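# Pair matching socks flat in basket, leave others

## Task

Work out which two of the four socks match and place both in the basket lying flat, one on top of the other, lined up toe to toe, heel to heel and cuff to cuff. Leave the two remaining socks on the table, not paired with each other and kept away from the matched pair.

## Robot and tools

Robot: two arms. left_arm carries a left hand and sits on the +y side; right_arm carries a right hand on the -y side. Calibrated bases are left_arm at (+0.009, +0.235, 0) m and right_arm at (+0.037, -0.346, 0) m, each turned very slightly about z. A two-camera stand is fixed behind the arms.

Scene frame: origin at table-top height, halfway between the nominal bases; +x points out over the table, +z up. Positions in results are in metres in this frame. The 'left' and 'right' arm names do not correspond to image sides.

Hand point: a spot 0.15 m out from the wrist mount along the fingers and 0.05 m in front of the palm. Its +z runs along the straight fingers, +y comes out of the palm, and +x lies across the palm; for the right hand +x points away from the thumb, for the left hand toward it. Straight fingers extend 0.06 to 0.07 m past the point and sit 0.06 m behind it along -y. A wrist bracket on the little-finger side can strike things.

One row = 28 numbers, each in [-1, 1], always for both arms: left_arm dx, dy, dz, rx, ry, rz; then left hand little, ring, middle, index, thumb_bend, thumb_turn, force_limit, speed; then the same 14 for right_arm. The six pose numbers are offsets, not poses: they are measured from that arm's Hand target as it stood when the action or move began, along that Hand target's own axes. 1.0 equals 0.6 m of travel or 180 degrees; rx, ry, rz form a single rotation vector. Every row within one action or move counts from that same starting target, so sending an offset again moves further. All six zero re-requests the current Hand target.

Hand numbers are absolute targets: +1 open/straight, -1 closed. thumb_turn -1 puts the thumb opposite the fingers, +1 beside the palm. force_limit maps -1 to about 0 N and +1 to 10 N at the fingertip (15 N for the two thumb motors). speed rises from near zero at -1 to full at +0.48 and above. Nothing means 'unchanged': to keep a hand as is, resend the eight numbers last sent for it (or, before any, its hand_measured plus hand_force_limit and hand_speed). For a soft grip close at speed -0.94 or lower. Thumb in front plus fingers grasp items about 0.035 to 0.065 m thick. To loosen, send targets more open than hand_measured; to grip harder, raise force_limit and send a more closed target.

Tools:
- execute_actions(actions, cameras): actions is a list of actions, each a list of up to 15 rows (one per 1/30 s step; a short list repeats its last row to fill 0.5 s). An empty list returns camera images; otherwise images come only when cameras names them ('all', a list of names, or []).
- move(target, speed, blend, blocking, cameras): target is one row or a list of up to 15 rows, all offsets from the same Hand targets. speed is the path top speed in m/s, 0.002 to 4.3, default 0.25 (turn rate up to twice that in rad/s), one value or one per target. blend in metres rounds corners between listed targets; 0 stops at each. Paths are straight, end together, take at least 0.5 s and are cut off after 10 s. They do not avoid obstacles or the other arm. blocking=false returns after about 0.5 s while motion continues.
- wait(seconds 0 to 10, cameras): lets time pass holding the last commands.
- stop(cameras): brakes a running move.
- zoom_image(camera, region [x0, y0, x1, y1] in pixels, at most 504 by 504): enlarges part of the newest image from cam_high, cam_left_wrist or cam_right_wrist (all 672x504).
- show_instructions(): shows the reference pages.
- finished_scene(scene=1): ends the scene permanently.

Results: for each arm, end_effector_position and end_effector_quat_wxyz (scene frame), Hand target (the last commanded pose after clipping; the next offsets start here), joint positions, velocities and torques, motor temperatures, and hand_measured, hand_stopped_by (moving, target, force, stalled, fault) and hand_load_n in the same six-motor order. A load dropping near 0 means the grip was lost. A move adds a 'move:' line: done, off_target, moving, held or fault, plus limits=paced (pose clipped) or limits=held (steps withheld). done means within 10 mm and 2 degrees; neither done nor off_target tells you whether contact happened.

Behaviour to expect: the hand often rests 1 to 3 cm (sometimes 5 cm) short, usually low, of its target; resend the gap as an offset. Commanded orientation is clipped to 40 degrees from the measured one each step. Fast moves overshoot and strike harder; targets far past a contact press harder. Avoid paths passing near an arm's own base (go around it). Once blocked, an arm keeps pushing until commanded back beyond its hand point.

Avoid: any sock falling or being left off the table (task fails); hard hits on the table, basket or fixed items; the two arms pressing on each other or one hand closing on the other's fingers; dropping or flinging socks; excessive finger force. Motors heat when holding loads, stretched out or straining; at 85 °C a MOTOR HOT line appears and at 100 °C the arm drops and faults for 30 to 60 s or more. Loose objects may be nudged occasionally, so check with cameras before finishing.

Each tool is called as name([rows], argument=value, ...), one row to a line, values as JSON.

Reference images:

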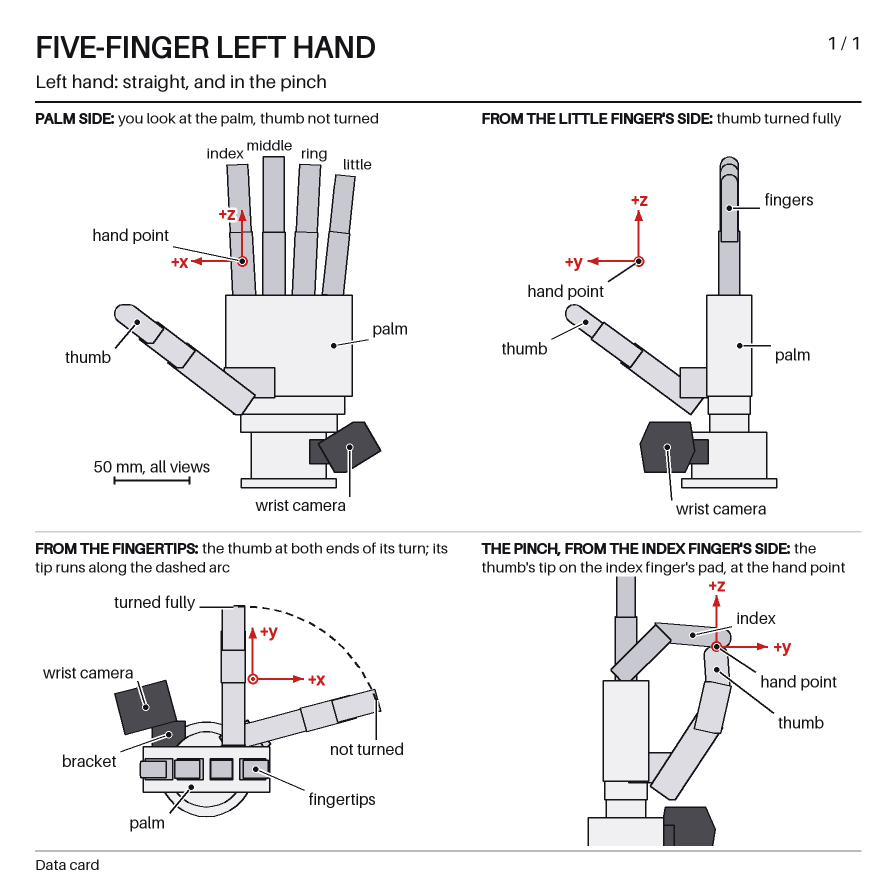

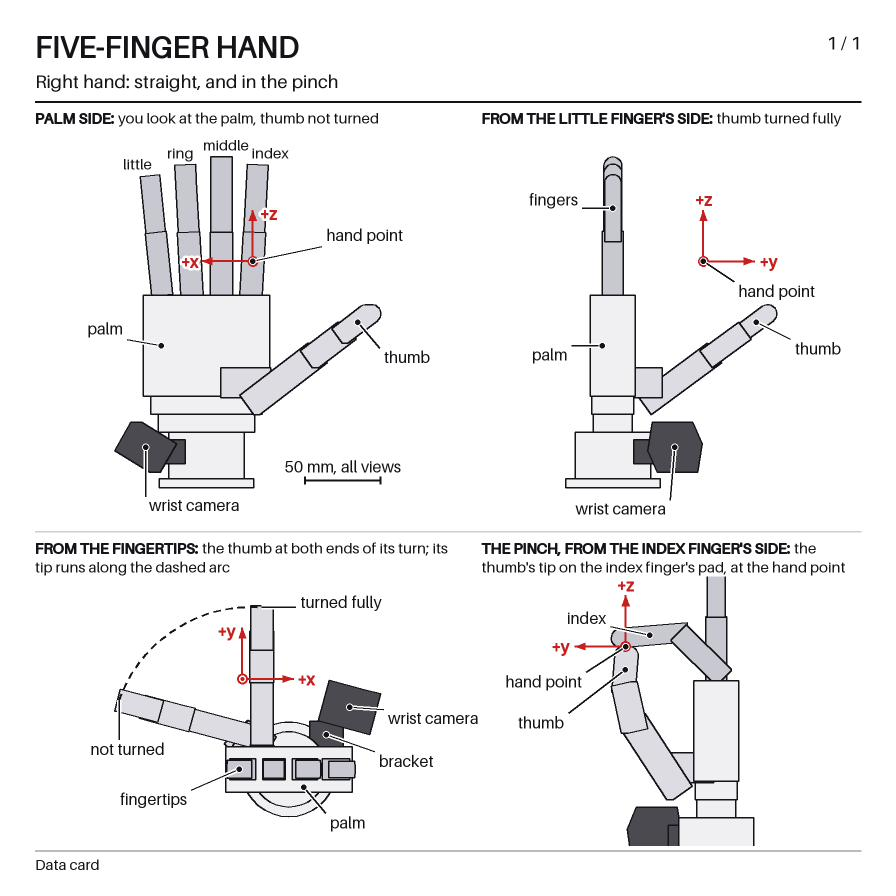

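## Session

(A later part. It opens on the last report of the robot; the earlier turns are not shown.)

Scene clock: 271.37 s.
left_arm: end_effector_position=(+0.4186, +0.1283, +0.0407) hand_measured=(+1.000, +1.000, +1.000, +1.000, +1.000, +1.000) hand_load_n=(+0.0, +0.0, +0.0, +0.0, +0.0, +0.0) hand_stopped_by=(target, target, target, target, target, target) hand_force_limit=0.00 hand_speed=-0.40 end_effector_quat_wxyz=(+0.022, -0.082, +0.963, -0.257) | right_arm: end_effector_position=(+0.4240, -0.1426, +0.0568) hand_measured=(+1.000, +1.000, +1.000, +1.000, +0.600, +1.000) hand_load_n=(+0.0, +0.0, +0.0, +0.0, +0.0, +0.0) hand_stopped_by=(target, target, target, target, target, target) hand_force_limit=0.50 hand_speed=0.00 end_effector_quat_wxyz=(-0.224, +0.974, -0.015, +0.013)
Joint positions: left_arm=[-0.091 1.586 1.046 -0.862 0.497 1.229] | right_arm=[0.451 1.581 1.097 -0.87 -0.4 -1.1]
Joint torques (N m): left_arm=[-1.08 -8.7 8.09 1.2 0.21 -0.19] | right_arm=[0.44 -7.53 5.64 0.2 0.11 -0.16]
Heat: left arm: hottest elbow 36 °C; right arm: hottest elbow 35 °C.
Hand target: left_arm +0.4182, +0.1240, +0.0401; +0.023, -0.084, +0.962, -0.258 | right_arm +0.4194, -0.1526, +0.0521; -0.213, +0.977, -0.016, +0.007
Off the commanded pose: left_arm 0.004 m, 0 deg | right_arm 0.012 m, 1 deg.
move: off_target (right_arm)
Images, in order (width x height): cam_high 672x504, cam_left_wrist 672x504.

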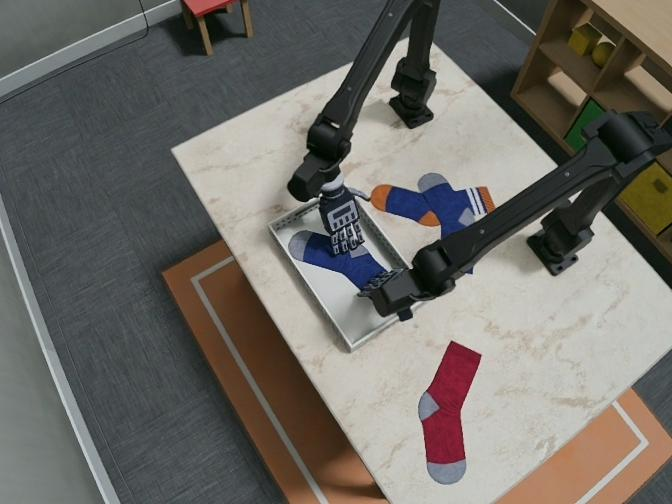

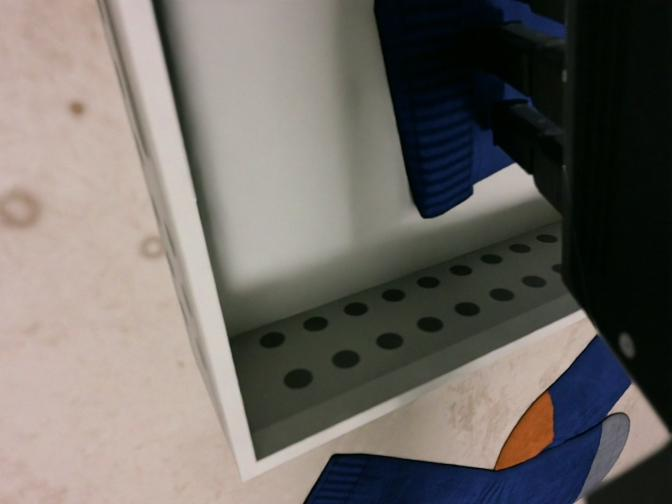

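move(target=[0,0.0100,0.0173,0,0,0,1,1,1,1,1,1,0,-0.4,0,0,0,0,0,0,1,1,1,1,0.6,1,0.5,0], speed=0.06, cameras=["cam_left_wrist"])

Scene clock: 272.40 s.
left_arm: end_effector_position=(+0.4229, +0.1274, +0.0366) hand_measured=(+1.000, +1.000, +1.000, +1.000, +1.000, +1.000) hand_load_n=(+0.0, +0.0, +0.5, +0.0, +0.0, +0.0) hand_stopped_by=(target, target, target, target, target, target) hand_force_limit=0.00 hand_speed=-0.40 end_effector_quat_wxyz=(+0.031, -0.079, +0.962, -0.260) | right_arm: end_effector_position=(+0.4240, -0.1426, +0.0568) hand_measured=(+1.000, +1.000, +1.000, +1.000, +0.600, +1.000) hand_load_n=(+0.0, +0.0, +0.5, +0.0, +0.0, +0.0) hand_stopped_by=(target, target, target, target, target, target) hand_force_limit=0.50 hand_speed=0.00 end_effector_quat_wxyz=(-0.224, +0.974, -0.015, +0.013)
Joint positions: left_arm=[-0.091 1.59 1.039 -0.833 0.499 1.228] | right_arm=[0.451 1.581 1.097 -0.87 -0.4 -1.1]
Joint torques (N m): left_arm=[-0.91 -7.88 7.16 1.5 0.14 -0.16] | right_arm=[0.03 -7.53 5.6 0.03 0.11 -0.14]
Heat: left arm: hottest elbow 36 °C; right arm: hottest elbow 35 °C.
Hand target: left_arm +0.4182, +0.1240, +0.0281; +0.023, -0.084, +0.962, -0.258 | right_arm +0.4194, -0.1526, +0.0521; -0.213, +0.977, -0.016, +0.007
Off the commanded pose: left_arm 0.010 m, 1 deg | right_arm 0.012 m, 1 deg.
move: off_target (right_arm)
Images, in order (width x height): cam_left_wrist 672x504.

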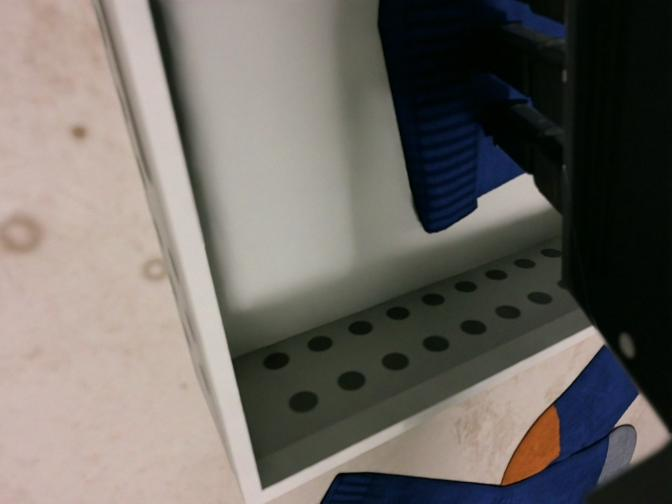

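zoom_image(camera="cam_left_wrist", region=[360, 0, 570, 240])

Scaled by 2.100.

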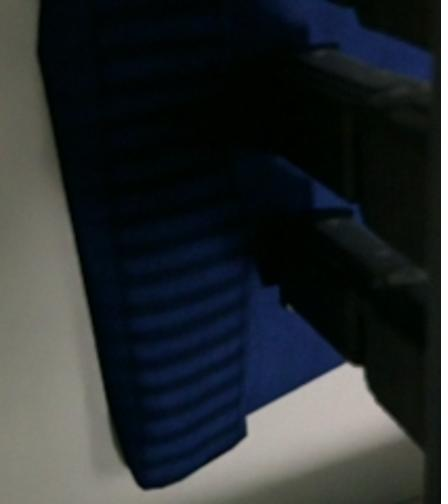

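move(target=[-0.0003,0.0827,-0.0400,0,0,0,1,1,1,1,1,1,0,-0.4,0,0,0,0,0,0,1,1,1,1,0.6,1,0.5,0], speed=0.06, cameras=["cam_left_wrist", "cam_high"])

zoom_image(camera="cam_left_wrist", region=[300, 0, 570, 240])

Scene clock: 274.13 s.
left_arm: end_effector_position=(+0.4185, +0.1609, +0.0332) hand_measured=(+1.000, +1.000, +1.000, +1.000, +1.000, +1.000) hand_load_n=(+0.0, +0.0, +1.0, +0.0, +0.0, +0.0) hand_stopped_by=(target, target, target, target, target, target) hand_force_limit=0.00 hand_speed=-0.40 end_effector_quat_wxyz=(+0.030, -0.077, +0.958, -0.274) | right_arm: end_effector_position=(+0.4240, -0.1424, +0.0569) hand_measured=(+1.000, +1.000, +1.000, +1.000, +0.600, +1.000) hand_load_n=(+0.0, +0.0, +0.5, +0.0, +0.0, +0.0) hand_stopped_by=(target, target, target, target, target, target) hand_force_limit=0.50 hand_speed=0.00 end_effector_quat_wxyz=(-0.224, +0.974, -0.015, +0.013)
Joint positions: left_arm=[-0.002 1.586 1.02 -0.864 0.542 1.33] | right_arm=[0.451 1.581 1.097 -0.87 -0.401 -1.101]
Joint torques (N m): left_arm=[1.32 -8.82 6.45 0.32 -0.74 0.18] | right_arm=[-0.15 -8.12 5.55 0.14 0.19 -0.11]
Heat: left arm: hottest elbow 36 °C; right arm: hottest elbow 35 °C.
Hand target: left_arm +0.4089, +0.1782, +0.0241; +0.023, -0.084, +0.962, -0.258 | right_arm +0.4194, -0.1526, +0.0521; -0.213, +0.977, -0.016, +0.007
Off the commanded pose: left_arm 0.022 m, 2 deg | right_arm 0.012 m, 1 deg.
move: off_target (left_arm, right_arm)
Images, in order (width x height): cam_high 672x504, cam_left_wrist 672x504.

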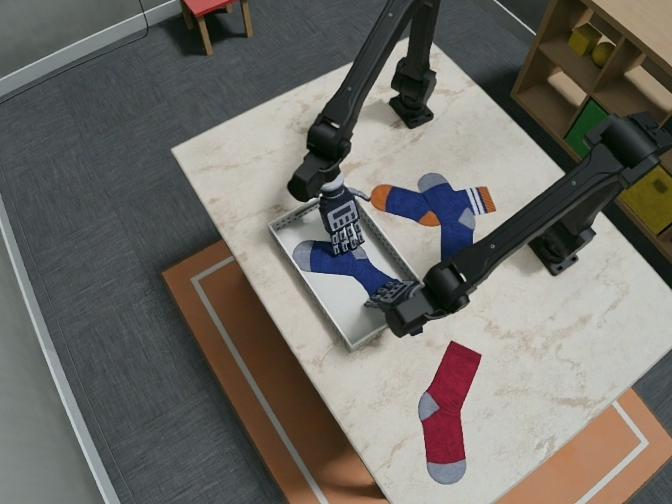

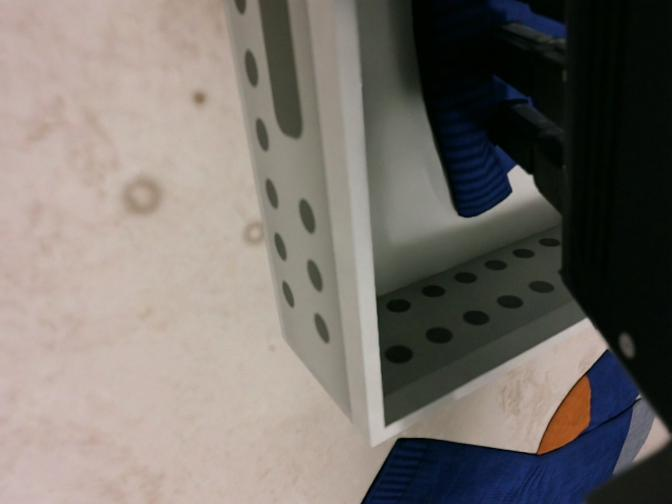

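Scaled by 1.867.

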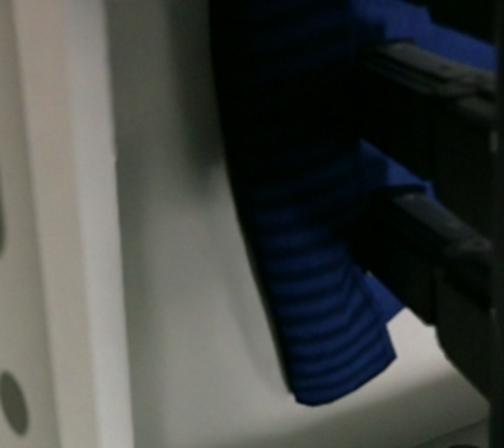

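move([
  [0,-0.0667,-0.1155,0,0,0,1,1,1,1,1,1,0,-0.4,-0.0006,-0.0394,-0.0461,0,0,0,1,1,1,1,0.6,1,0.5,0],
  [0,-0.0667,-0.1155,0,0,0,1,1,1,1,1,1,0,-0.4,-0.0115,-0.0846,-0.0254,0,0,0,1,1,1,1,0.6,1,0.5,0],
  [0,-0.0667,-0.1155,0,0,0,1,1,1,1,1,1,0,-0.4,-0.0115,-0.0533,0.0426,0,0,0,1,1,1,1,0.6,1,0.5,0],
  [0,-0.0667,-0.1155,0,0,0,1,1,1,1,1,1,0,-0.4,0.0030,0.0265,0.0099,0,0,0,1,1,1,1,0.6,1,0.5,0],
], speed=[0.15,0.15,0.08,0.07], cameras=["cam_left_wrist", "cam_high"])

zoom_image(camera="cam_high", region=[270, 200, 440, 350])

Scene clock: 278.83 s.
left_arm: end_effector_position=(+0.3851, +0.1750, +0.0840) hand_measured=(+1.000, +1.000, +1.000, +1.000, +1.000, +1.000) hand_load_n=(+0.0, +0.0, +0.0, +0.0, -0.5, +0.0) hand_stopped_by=(target, target, target, target, target, target) hand_force_limit=0.00 hand_speed=-0.40 end_effector_quat_wxyz=(-0.006, -0.095, +0.962, -0.255) | right_arm: end_effector_position=(+0.4282, -0.1479, +0.0540) hand_measured=(+1.000, +1.000, +1.000, +1.000, +0.600, +1.000) hand_load_n=(+0.0, +0.0, +0.5, +0.0, +0.0, +0.0) hand_stopped_by=(target, target, target, target, target, target) hand_force_limit=0.50 hand_speed=0.00 end_effector_quat_wxyz=(-0.233, +0.972, -0.010, +0.020)
Joint positions: left_arm=[0.017 1.49 1.06 -1.086 0.513 1.337] | right_arm=[0.431 1.578 1.083 -0.848 -0.417 -1.126]
Joint torques (N m): left_arm=[0.73 -8.53 13.46 0.31 0.3 0.13] | right_arm=[-0.5 -6.65 4.9 0.27 0.62 -0.18]
Heat: left arm: hottest elbow 36 °C; right arm: hottest elbow 35 °C.
Hand target: left_arm +0.4088, +0.1783, +0.1040; +0.023, -0.084, +0.962, -0.258 | right_arm +0.4208, -0.1646, +0.0399; -0.213, +0.977, -0.016, +0.007
Off the commanded pose: left_arm 0.031 m, 4 deg | right_arm 0.023 m, 3 deg.
move: off_target (left_arm, right_arm)
Images, in order (width x height): cam_high 672x504, cam_left_wrist 672x504.

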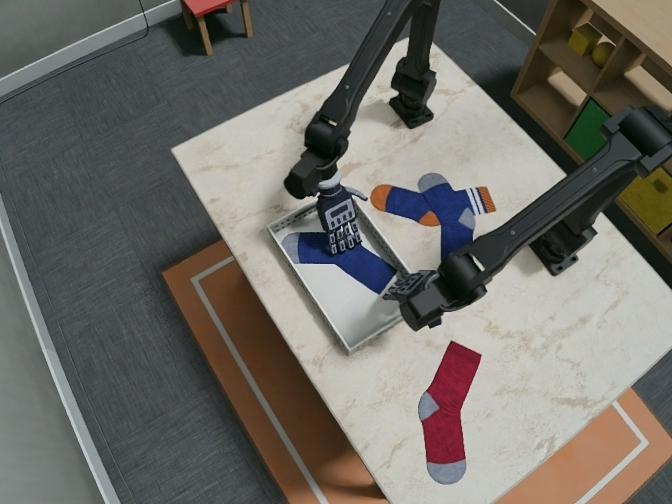

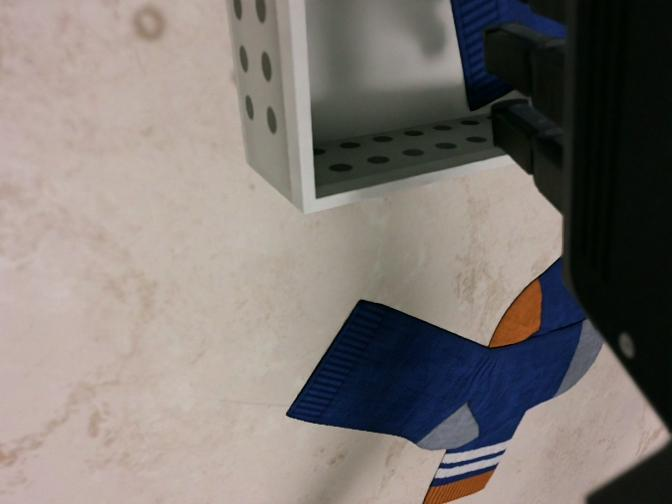

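Scaled by 2.965.

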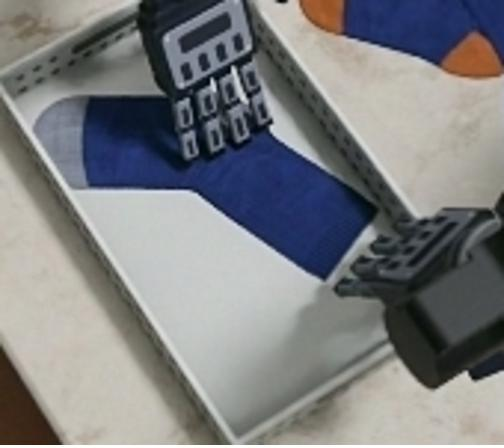

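zoom_image(camera="cam_high", region=[350, 240, 420, 310])

zoom_image(camera="cam_left_wrist", region=[420, 0, 570, 130])

Scaled by 7.200.

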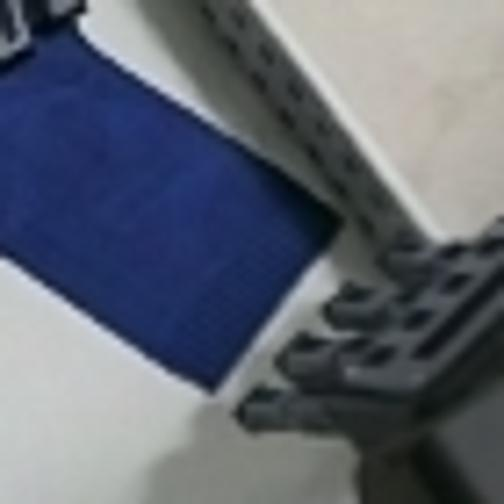

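Scaled by 3.360.

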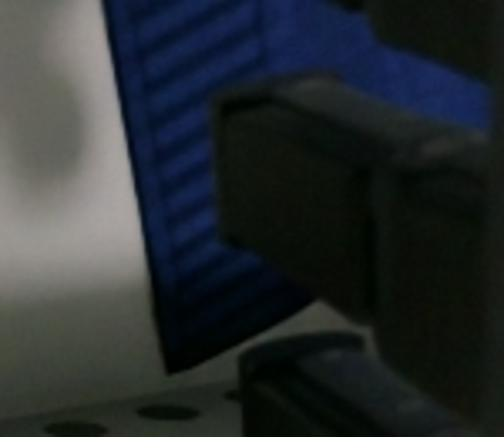

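move(target=[-0.0626,0.0483,-0.4428,0.157,-0.1183,-0.1196,1,1,1,1,1,1,0,-0.4,0,-0.0555,-0.1212,0,0,0,1,1,1,1,0.6,1,0.5,0], speed=0.25, cameras=["cam_left_wrist", "cam_high"])

zoom_image(camera="cam_high", region=[270, 200, 440, 350])

zoom_image(camera="cam_left_wrist", region=[150, 90, 400, 280])

Scene clock: 282.97 s.
left_arm: end_effector_position=(+0.4073, +0.3342, +0.2979) hand_measured=(+1.000, +1.000, +1.000, +1.000, +1.000, +1.000) hand_load_n=(+0.0, +0.0, +0.0, +0.0, +0.0, +0.0) hand_stopped_by=(target, target, target, target, target, target) hand_force_limit=0.00 hand_speed=-0.40 end_effector_quat_wxyz=(+0.150, -0.307, +0.816, -0.466) | right_arm: end_effector_position=(+0.4016, -0.1659, +0.0975) hand_measured=(+1.000, +1.000, +1.000, +1.000, +0.600, +1.000) hand_load_n=(+0.0, +0.0, +0.0, +0.0, +0.0, +0.0) hand_stopped_by=(target, target, target, target, target, target) hand_force_limit=0.50 hand_speed=0.00 end_effector_quat_wxyz=(-0.205, +0.978, -0.022, -0.018)
Joint positions: left_arm=[0.628 1.38 1.399 -1.455 1.017 1.365] | right_arm=[0.425 1.515 1.137 -1.062 -0.394 -1.13]
Joint torques (N m): left_arm=[-0.56 -7.12 14.94 0.43 0.67 -0.06] | right_arm=[0.15 -8.29 10.15 0.02 -0.24 -0.11]
Heat: left arm: hottest elbow 36 °C; right arm: hottest elbow 35 °C.
Hand target: left_arm +0.4182, +0.3402, +0.3198; +0.169, -0.297, +0.818, -0.462 | right_arm +0.4204, -0.1646, +0.1200; -0.213, +0.977, -0.016, +0.007
Off the commanded pose: left_arm 0.025 m, 2 deg | right_arm 0.029 m, 3 deg.
move: off_target (left_arm, right_arm)
Images, in order (width x height): cam_high 672x504, cam_left_wrist 672x504.

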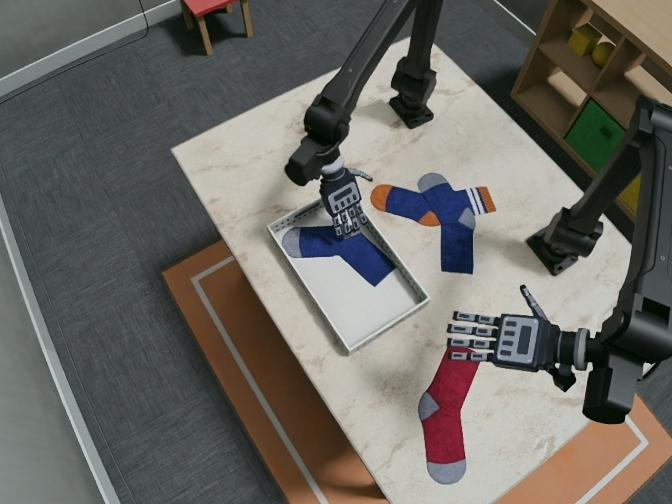

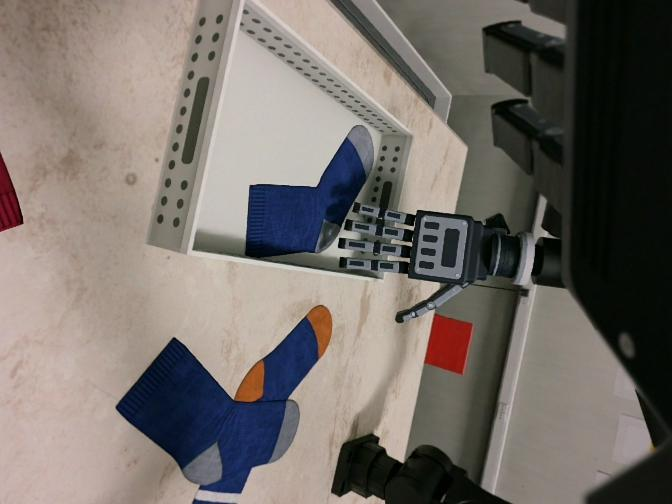

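Scaled by 2.965.

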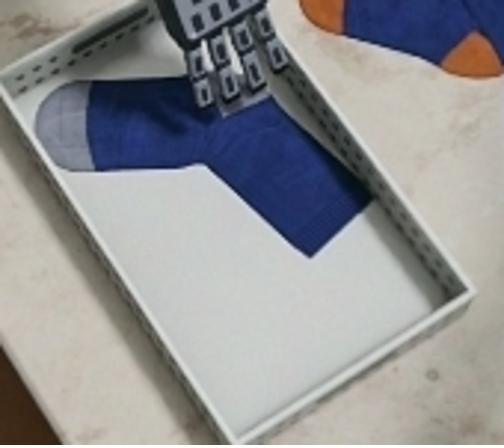

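Scaled by 2.016.

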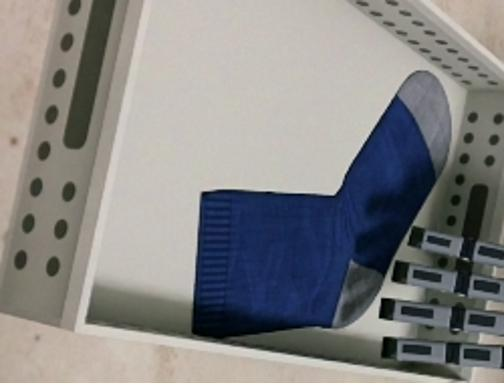

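zoom_image(camera="cam_left_wrist", region=[235, 110, 395, 270])

Scaled by 3.150.

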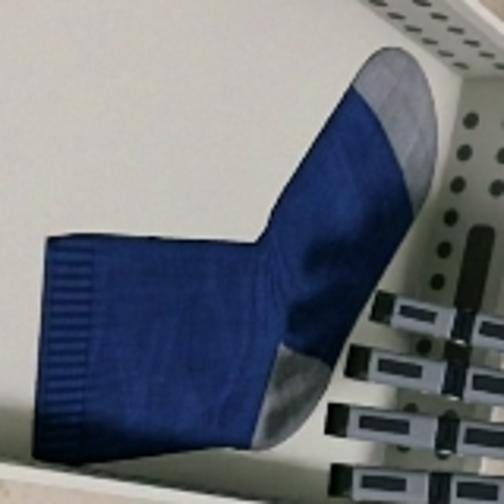

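move(target=[0.3598,0.0584,0.5468,-0.1591,0.0791,0.0796,1,1,1,1,1,1,0,-0.4,-0.0287,0.0603,-0.2109,0,0,0,1,1,1,1,0.6,1,0.5,0], speed=0.3, cameras=["cam_left_wrist", "cam_high"])

zoom_image(camera="cam_high", region=[270, 180, 440, 350])

Scene clock: 286.87 s.
left_arm: end_effector_position=(+0.3971, +0.0076, +0.0930) hand_measured=(+1.000, +1.000, +1.000, +1.000, +1.000, +1.000) hand_load_n=(+0.0, +0.0, +0.0, +0.0, +0.0, +0.0) hand_stopped_by=(target, target, target, target, target, target) hand_force_limit=0.00 hand_speed=-0.40 end_effector_quat_wxyz=(+0.014, -0.163, +0.958, -0.235) | right_arm: end_effector_position=(+0.3868, -0.2495, +0.1979) hand_measured=(+1.000, +1.000, +1.000, +1.000, +0.600, +1.000) hand_load_n=(+0.0, +0.0, +0.0, +0.0, +0.0, +0.0) hand_stopped_by=(target, target, target, target, target, target) hand_force_limit=0.50 hand_speed=0.00 end_effector_quat_wxyz=(-0.206, +0.978, -0.024, -0.017)
Joint positions: left_arm=[-0.37 1.544 1.144 -0.874 0.377 0.766] | right_arm=[0.239 1.367 1.254 -1.402 -0.414 -1.326]
Joint torques (N m): left_arm=[0.15 -9.99 13.74 1.59 0.09 -0.21] | right_arm=[0.73 -7.06 10.82 -0.03 -0.58 -0.09]
Heat: left arm: hottest elbow 36 °C; right arm: hottest elbow 35 °C.
Hand target: left_arm +0.4221, +0.0001, +0.1200; +0.045, -0.167, +0.951, -0.255 | right_arm +0.3995, -0.2495, +0.2199; -0.213, +0.977, -0.016, +0.007
Off the commanded pose: left_arm 0.038 m, 4 deg | right_arm 0.025 m, 3 deg.
move: off_target (left_arm, right_arm)
Images, in order (width x height): cam_high 672x504, cam_left_wrist 672x504.

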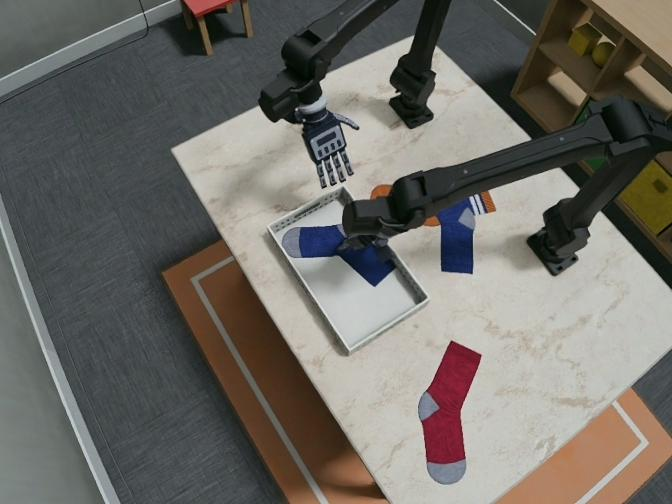

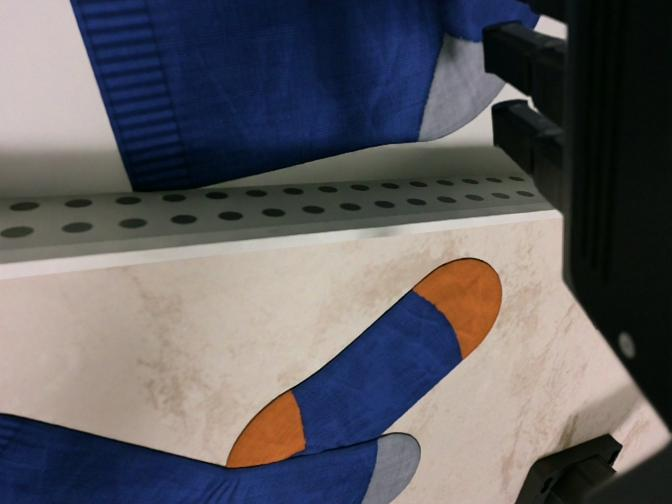

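Scaled by 2.965.

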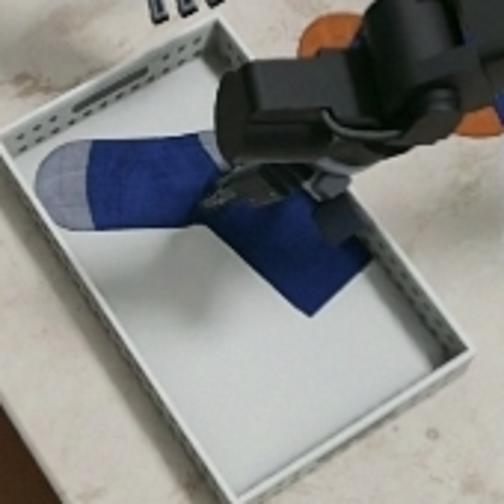

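move([
  [0.0323,0.0930,0.1233,0,0,0,1,1,1,1,1,1,0,-0.4,0,0,0,0,0,0,1,1,1,1,0.6,1,0.5,0],
  [-0.0679,0.1795,0.0735,0,0.0556,0.0962,1,1,1,1,1,1,0,-0.4,0,0,0,0,0,0,1,1,1,1,0.6,1,0.5,0],
], speed=[0.12,0.1], cameras=["cam_left_wrist", "cam_high"])

zoom_image(camera="cam_high", region=[270, 180, 440, 350])

Scene clock: 290.90 s.
left_arm: end_effector_position=(+0.4242, +0.0719, +0.0342) hand_measured=(+1.000, +1.000, +1.000, +1.000, +1.000, +1.000) hand_load_n=(+0.0, +0.0, +0.5, +0.0, +0.0, +0.0) hand_stopped_by=(target, target, target, target, target, target) hand_force_limit=0.00 hand_speed=-0.40 end_effector_quat_wxyz=(+0.000, +0.001, +0.963, -0.271) | right_arm: end_effector_position=(+0.3868, -0.2496, +0.1979) hand_measured=(+1.000, +1.000, +1.000, +1.000, +0.600, +1.000) hand_load_n=(+0.0, +0.0, +0.0, +0.0, +0.0, +0.0) hand_stopped_by=(target, target, target, target, target, target) hand_force_limit=0.50 hand_speed=0.00 end_effector_quat_wxyz=(-0.206, +0.978, -0.023, -0.017)
Joint positions: left_arm=[-0.208 1.656 1.112 -0.879 0.53 1.285] | right_arm=[0.239 1.367 1.254 -1.402 -0.414 -1.327]
Joint torques (N m): left_arm=[0.32 -7.41 10.8 0.2 -0.51 0.18] | right_arm=[0.03 -6.59 10.81 -0.23 -0.62 -0.13]
Heat: left arm: hottest elbow 36 °C; right arm: hottest elbow 35 °C.
Hand target: left_arm +0.4362, +0.0811, +0.0280; +0.000, +0.000, +0.966, -0.259 | right_arm +0.3996, -0.2495, +0.2199; -0.213, +0.977, -0.016, +0.007
Off the commanded pose: left_arm 0.016 m, 1 deg | right_arm 0.025 m, 3 deg.
move: off_target (left_arm, right_arm)
Images, in order (width x height): cam_high 672x504, cam_left_wrist 672x504.

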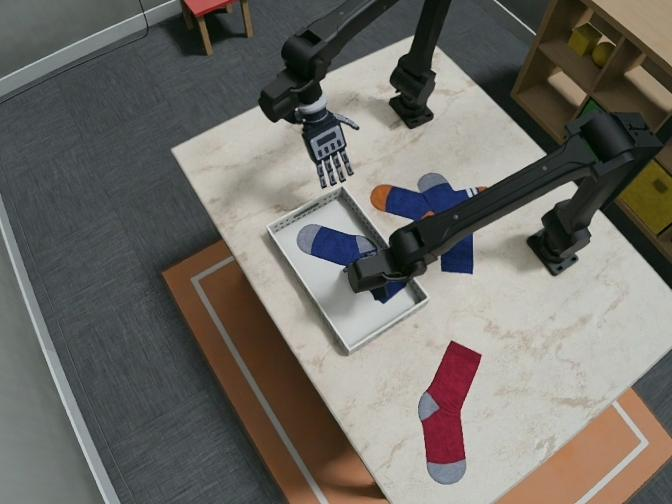

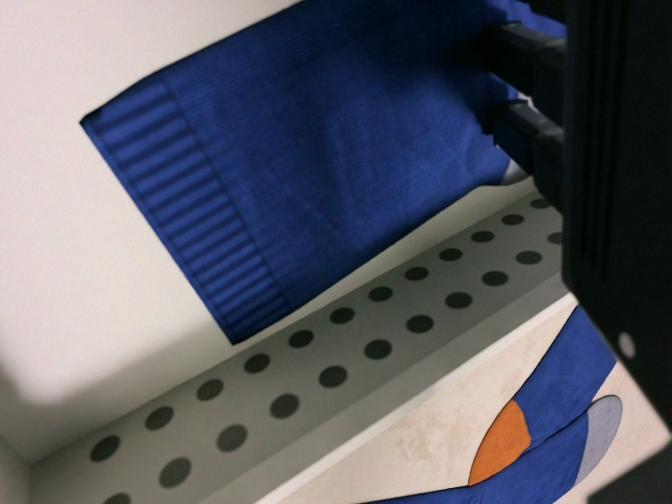

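Scaled by 2.965.

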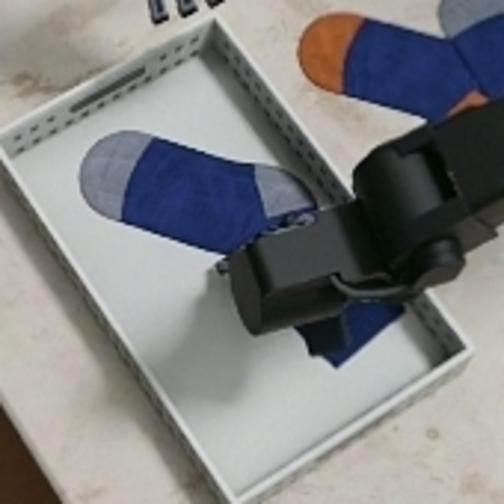

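move([
  [0,-0.0833,-0.1443,0,0,0,1,1,1,1,1,1,0,-0.4,0,0,0,0,0,0,1,1,1,1,0.6,1,0.5,0],
  [0.03,0.1308,-0.6375,0.1539,-0.1577,-0.1596,1,1,1,1,1,1,0,-0.4,0,0,0,0,0,0,1,1,1,1,0.6,1,0.5,0],
], speed=[0.15,0.3], blend=[0.03,0], cameras=["cam_left_wrist", "cam_high", "cam_right_wrist"])

zoom_image(camera="cam_high", region=[260, 180, 440, 350])

zoom_image(camera="cam_left_wrist", region=[150, 90, 400, 280])

Scene clock: 294.07 s.
left_arm: end_effector_position=(+0.4061, +0.3350, +0.2988) hand_measured=(+1.000, +1.000, +1.000, +1.000, +1.000, +1.000) hand_load_n=(+0.0, +0.0, +0.0, +0.0, +0.0, +0.0) hand_stopped_by=(target, target, target, target, target, target) hand_force_limit=0.00 hand_speed=-0.40 end_effector_quat_wxyz=(+0.146, -0.318, +0.812, -0.467) | right_arm: end_effector_position=(+0.3868, -0.2496, +0.1979) hand_measured=(+1.000, +1.000, +1.000, +1.000, +0.600, +1.000) hand_load_n=(-0.5, +0.0, +0.0, +0.0, +0.0, +0.0) hand_stopped_by=(target, target, target, target, target, target) hand_force_limit=0.50 hand_speed=0.00 end_effector_quat_wxyz=(-0.206, +0.978, -0.023, -0.017)
Joint positions: left_arm=[0.632 1.381 1.401 -1.457 1.016 1.343] | right_arm=[0.239 1.367 1.254 -1.402 -0.414 -1.327]
Joint torques (N m): left_arm=[-0.5 -7.41 14.84 0.39 0.64 0.12] | right_arm=[0.62 -6.42 10.91 -0.01 -0.58 -0.14]
Heat: left arm: hottest elbow 36 °C; right arm: hottest elbow 36 °C.
Hand target: left_arm +0.4181, +0.3403, +0.3201; +0.169, -0.297, +0.818, -0.462 | right_arm +0.3996, -0.2495, +0.2199; -0.213, +0.977, -0.016, +0.007
Off the commanded pose: left_arm 0.025 m, 4 deg | right_arm 0.025 m, 3 deg.
move: off_target (left_arm, right_arm)

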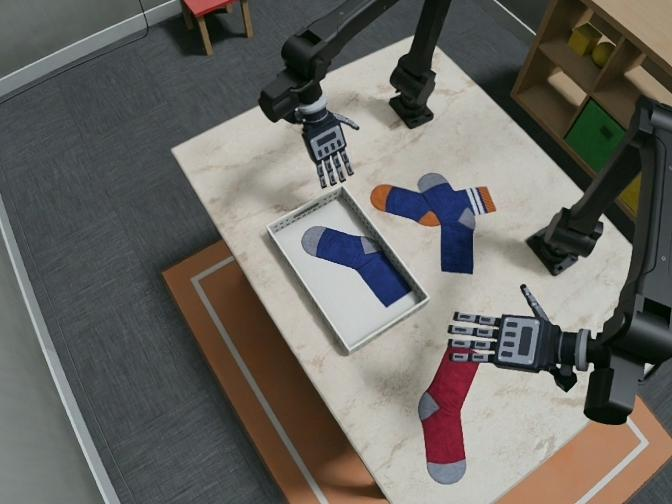

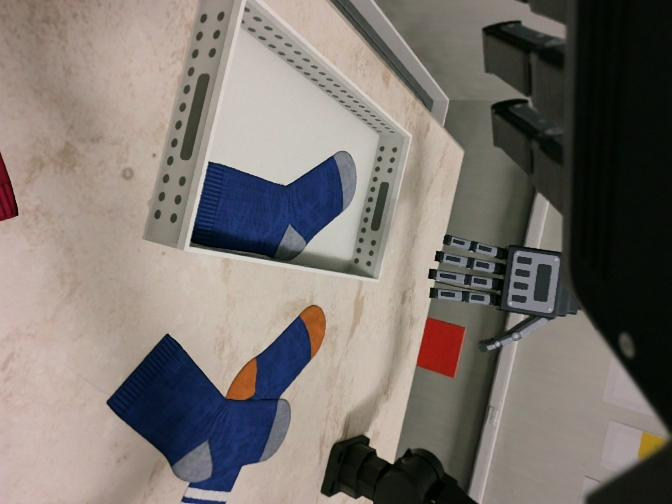

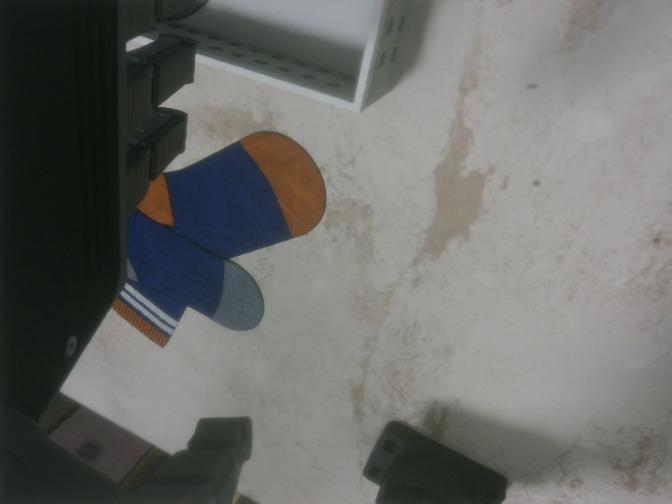

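Scaled by 2.800.

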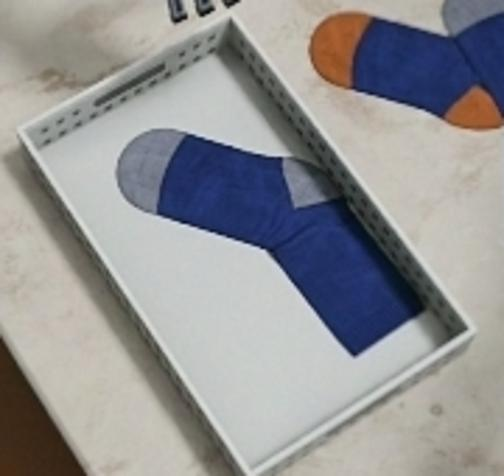

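Scaled by 2.016.

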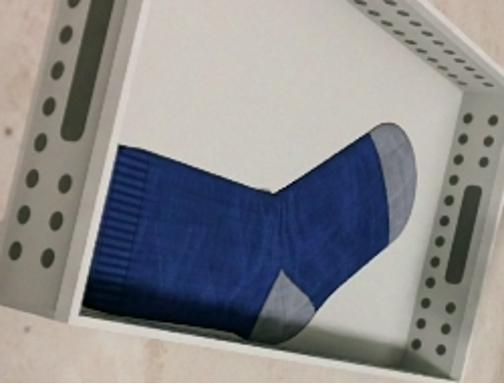

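move([
  [0,0,0,0,0,0,1,1,1,1,1,1,0,-0.4,-0.0135,-0.1703,0.2978,0,0,0,1,1,1,1,0.6,1,0.5,0],
  [0,0,0,0,0,0,1,1,1,1,1,1,0,-0.4,-0.0135,-0.1335,0.3782,0,0,0,1,1,1,1,0.6,1,0.5,0],
  [0,0,0,0,0,0,1,1,1,1,1,1,0,-0.4,0.0615,-0.1358,0.3792,0,0,0,1,1,1,1,0.6,1,0.5,0],
  [0,0,0,0,0,0,1,1,1,1,1,1,0,-0.4,0.0615,-0.1865,0.2685,0,0,0,1,1,1,1,0.6,1,0.5,0],
], speed=[0.25,0.1,0.08,0.2], blend=[0.02,0,0,0], cameras=["cam_left_wrist", "cam_high"])

zoom_image(camera="cam_high", region=[260, 180, 440, 350])

zoom_image(camera="cam_left_wrist", region=[150, 90, 400, 280])

Scene clock: 298.10 s.
left_arm: end_effector_position=(+0.4061, +0.3350, +0.2988) hand_measured=(+1.000, +1.000, +1.000, +1.000, +1.000, +1.000) hand_load_n=(+0.0, +0.0, +0.0, +0.0, +0.0, +0.0) hand_stopped_by=(target, target, target, target, target, target) hand_force_limit=0.00 hand_speed=-0.40 end_effector_quat_wxyz=(+0.146, -0.318, +0.812, -0.467) | right_arm: end_effector_position=(+0.4271, -0.0847, +0.1008) hand_measured=(+1.000, +1.000, +1.000, +1.000, +0.600, +1.000) hand_load_n=(+0.0, +0.0, +0.0, +0.0, +0.0, -0.5) hand_stopped_by=(target, target, target, target, target, target) hand_force_limit=0.50 hand_speed=0.00 end_effector_quat_wxyz=(-0.204, +0.979, -0.021, -0.012)
Joint positions: left_arm=[0.632 1.381 1.401 -1.457 1.016 1.343] | right_arm=[0.564 1.637 1.292 -1.029 -0.365 -0.982]
Joint torques (N m): left_arm=[-0.97 -7.82 14.84 0.5 0.68 0.11] | right_arm=[-0.15 -9.11 10.29 0.13 -0.28 -0.14]
Heat: left arm: hottest elbow 37 °C; right arm: hottest elbow 36 °C.
Hand target: left_arm +0.4181, +0.3403, +0.3201; +0.169, -0.297, +0.818, -0.462 | right_arm +0.4430, -0.0821, +0.1203; -0.213, +0.977, -0.016, +0.007
Off the commanded pose: left_arm 0.025 m, 4 deg | right_arm 0.025 m, 2 deg.
move: off_target (left_arm, right_arm)
Images, in order (width x height): cam_high 672x504, cam_left_wrist 672x504.

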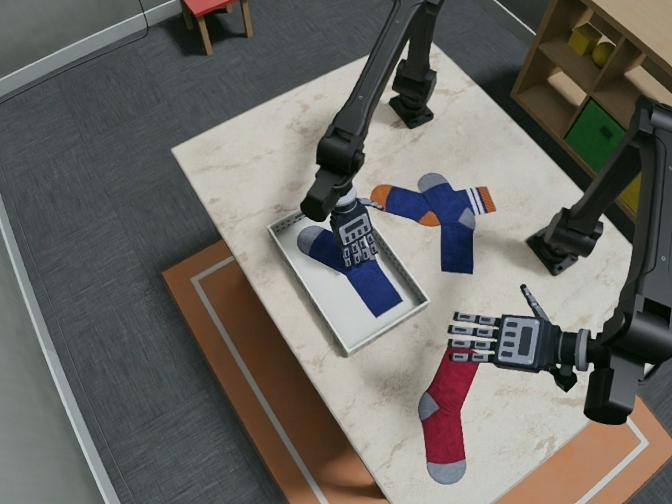

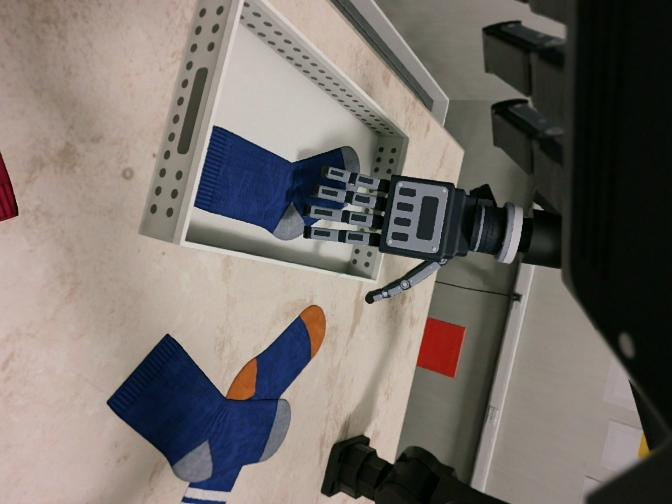

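Scaled by 2.800.

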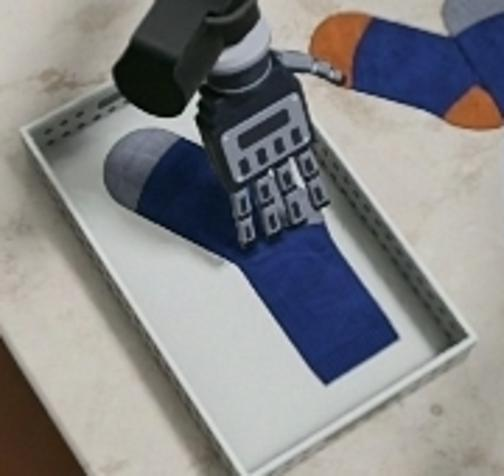

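Scaled by 2.016.

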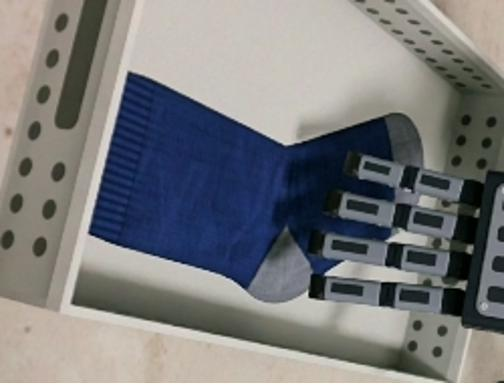

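zoom_image(camera="cam_high", region=[360, 160, 520, 290])

Scaled by 3.150.

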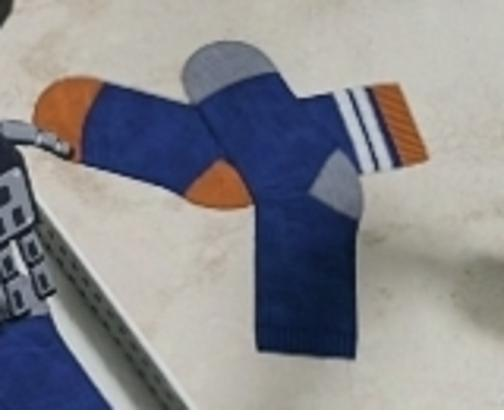

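move([
  [0,0,0,0,0,0,1,1,1,1,1,1,0,-0.4,0,-0.0624,-0.1364,0,0,0,1,1,0.3,0.3,0.4,-1,0.2,0],
  [0,0,0,0,0,0,1,1,1,1,1,1,0,-0.4,-0.4148,-0.3189,-0.0002,0.1905,0.1239,0.1393,1,1,0.3,0.3,0.4,-1,0.2,0],
], speed=[0.25,0.3], blend=[0.03,0], cameras=["cam_right_wrist", "cam_high"])

Scene clock: 301.37 s.
left_arm: end_effector_position=(+0.4061, +0.3350, +0.2988) hand_measured=(+1.000, +1.000, +1.000, +1.000, +1.000, +1.000) hand_load_n=(+0.0, +0.0, +0.0, +0.0, +0.0, +0.0) hand_stopped_by=(target, target, target, target, target, target) hand_force_limit=0.00 hand_speed=-0.40 end_effector_quat_wxyz=(+0.146, -0.318, +0.812, -0.467) | right_arm: end_effector_position=(+0.1967, +0.0948, +0.1891) hand_measured=(+1.000, +1.000, +0.300, +0.300, +0.400, -1.000) hand_load_n=(+0.0, -0.5, +0.0, +0.0, +0.0, +0.0) hand_stopped_by=(target, target, target, target, target, target) hand_force_limit=0.20 hand_speed=0.00 end_effector_quat_wxyz=(-0.462, +0.837, -0.254, +0.151)
Joint positions: left_arm=[0.632 1.381 1.401 -1.457 1.016 1.343] | right_arm=[1.296 1.09 0.787 -0.272 0.238 0.131]
Joint torques (N m): left_arm=[-0.5 -7.65 14.86 0.42 0.68 0.13] | right_arm=[0.15 -4.13 8.27 3.33 0.24 0.05]
Heat: left arm: hottest elbow 37 °C; right arm: hottest elbow 36 °C.
Hand target: left_arm +0.4181, +0.3403, +0.3201; +0.169, -0.297, +0.818, -0.462 | right_arm +0.1997, +0.1004, +0.1984; -0.477, +0.826, -0.261, +0.150
Off the commanded pose: left_arm 0.025 m, 4 deg | right_arm 0.011 m, 2 deg.
move: off_target (left_arm, right_arm)
Images, in order (width x height): cam_high 672x504, cam_right_wrist 672x504.

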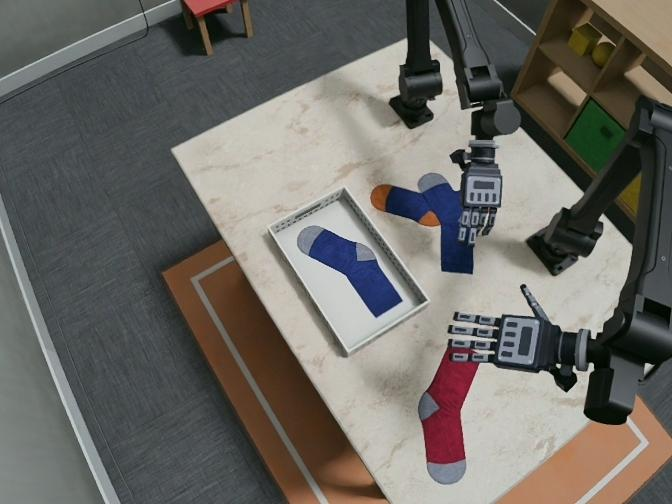

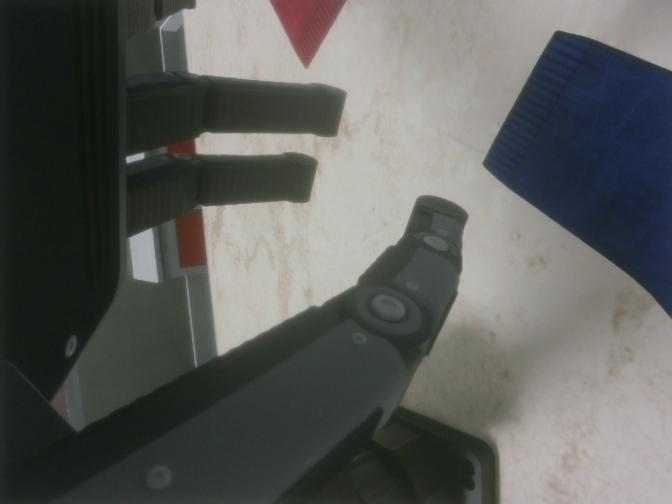

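move(target=[0,0,0,0,0,0,1,1,1,1,1,1,0,-0.4,-0.0086,0.1325,0.1320,0,0.0241,0.0139,1,1,0.3,0.3,0.4,-1,0.2,0], speed=0.2, cameras=["cam_right_wrist", "cam_high"])

Scene clock: 303.07 s.
left_arm: end_effector_position=(+0.4061, +0.3350, +0.2988) hand_measured=(+1.000, +1.000, +1.000, +1.000, +1.000, +1.000) hand_load_n=(+0.0, +0.0, -0.5, +0.0, +0.0, +0.0) hand_stopped_by=(target, target, target, target, target, target) hand_force_limit=0.00 hand_speed=-0.40 end_effector_quat_wxyz=(+0.146, -0.318, +0.812, -0.467) | right_arm: end_effector_position=(+0.2139, +0.1174, +0.0792) hand_measured=(+1.000, +1.000, +0.300, +0.300, +0.400, -1.000) hand_load_n=(+0.0, +0.0, +0.0, +0.0, +0.0, +0.0) hand_stopped_by=(target, target, target, target, target, target) hand_force_limit=0.20 hand_speed=0.00 end_effector_quat_wxyz=(-0.452, +0.824, -0.294, +0.175)
Joint positions: left_arm=[0.632 1.381 1.401 -1.457 1.016 1.343] | right_arm=[1.31 1.346 0.668 0.082 0.334 0.193]
Joint torques (N m): left_arm=[-0.85 -7 14.72 0.44 0.67 0.17] | right_arm=[1.44 -5.48 7.04 3.33 0.28 0.05]
Heat: left arm: hottest elbow 38 °C; right arm: hottest elbow 36 °C.
Hand target: left_arm +0.4181, +0.3403, +0.3201; +0.169, -0.297, +0.818, -0.462 | right_arm +0.2121, +0.1270, +0.0901; -0.470, +0.814, -0.296, +0.171
Off the commanded pose: left_arm 0.025 m, 4 deg | right_arm 0.014 m, 2 deg.
move: off_target (left_arm, right_arm)
Images, in order (width x height): cam_high 672x504, cam_right_wrist 672x504.

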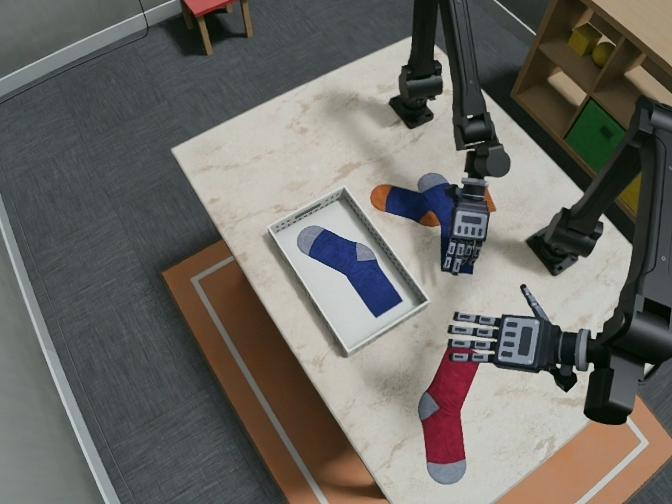

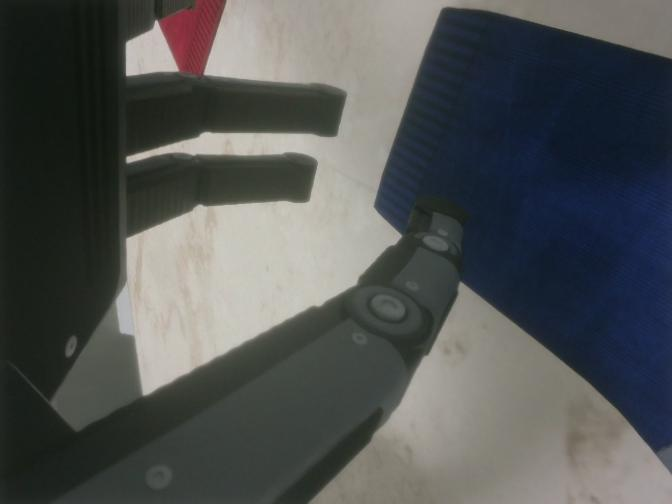

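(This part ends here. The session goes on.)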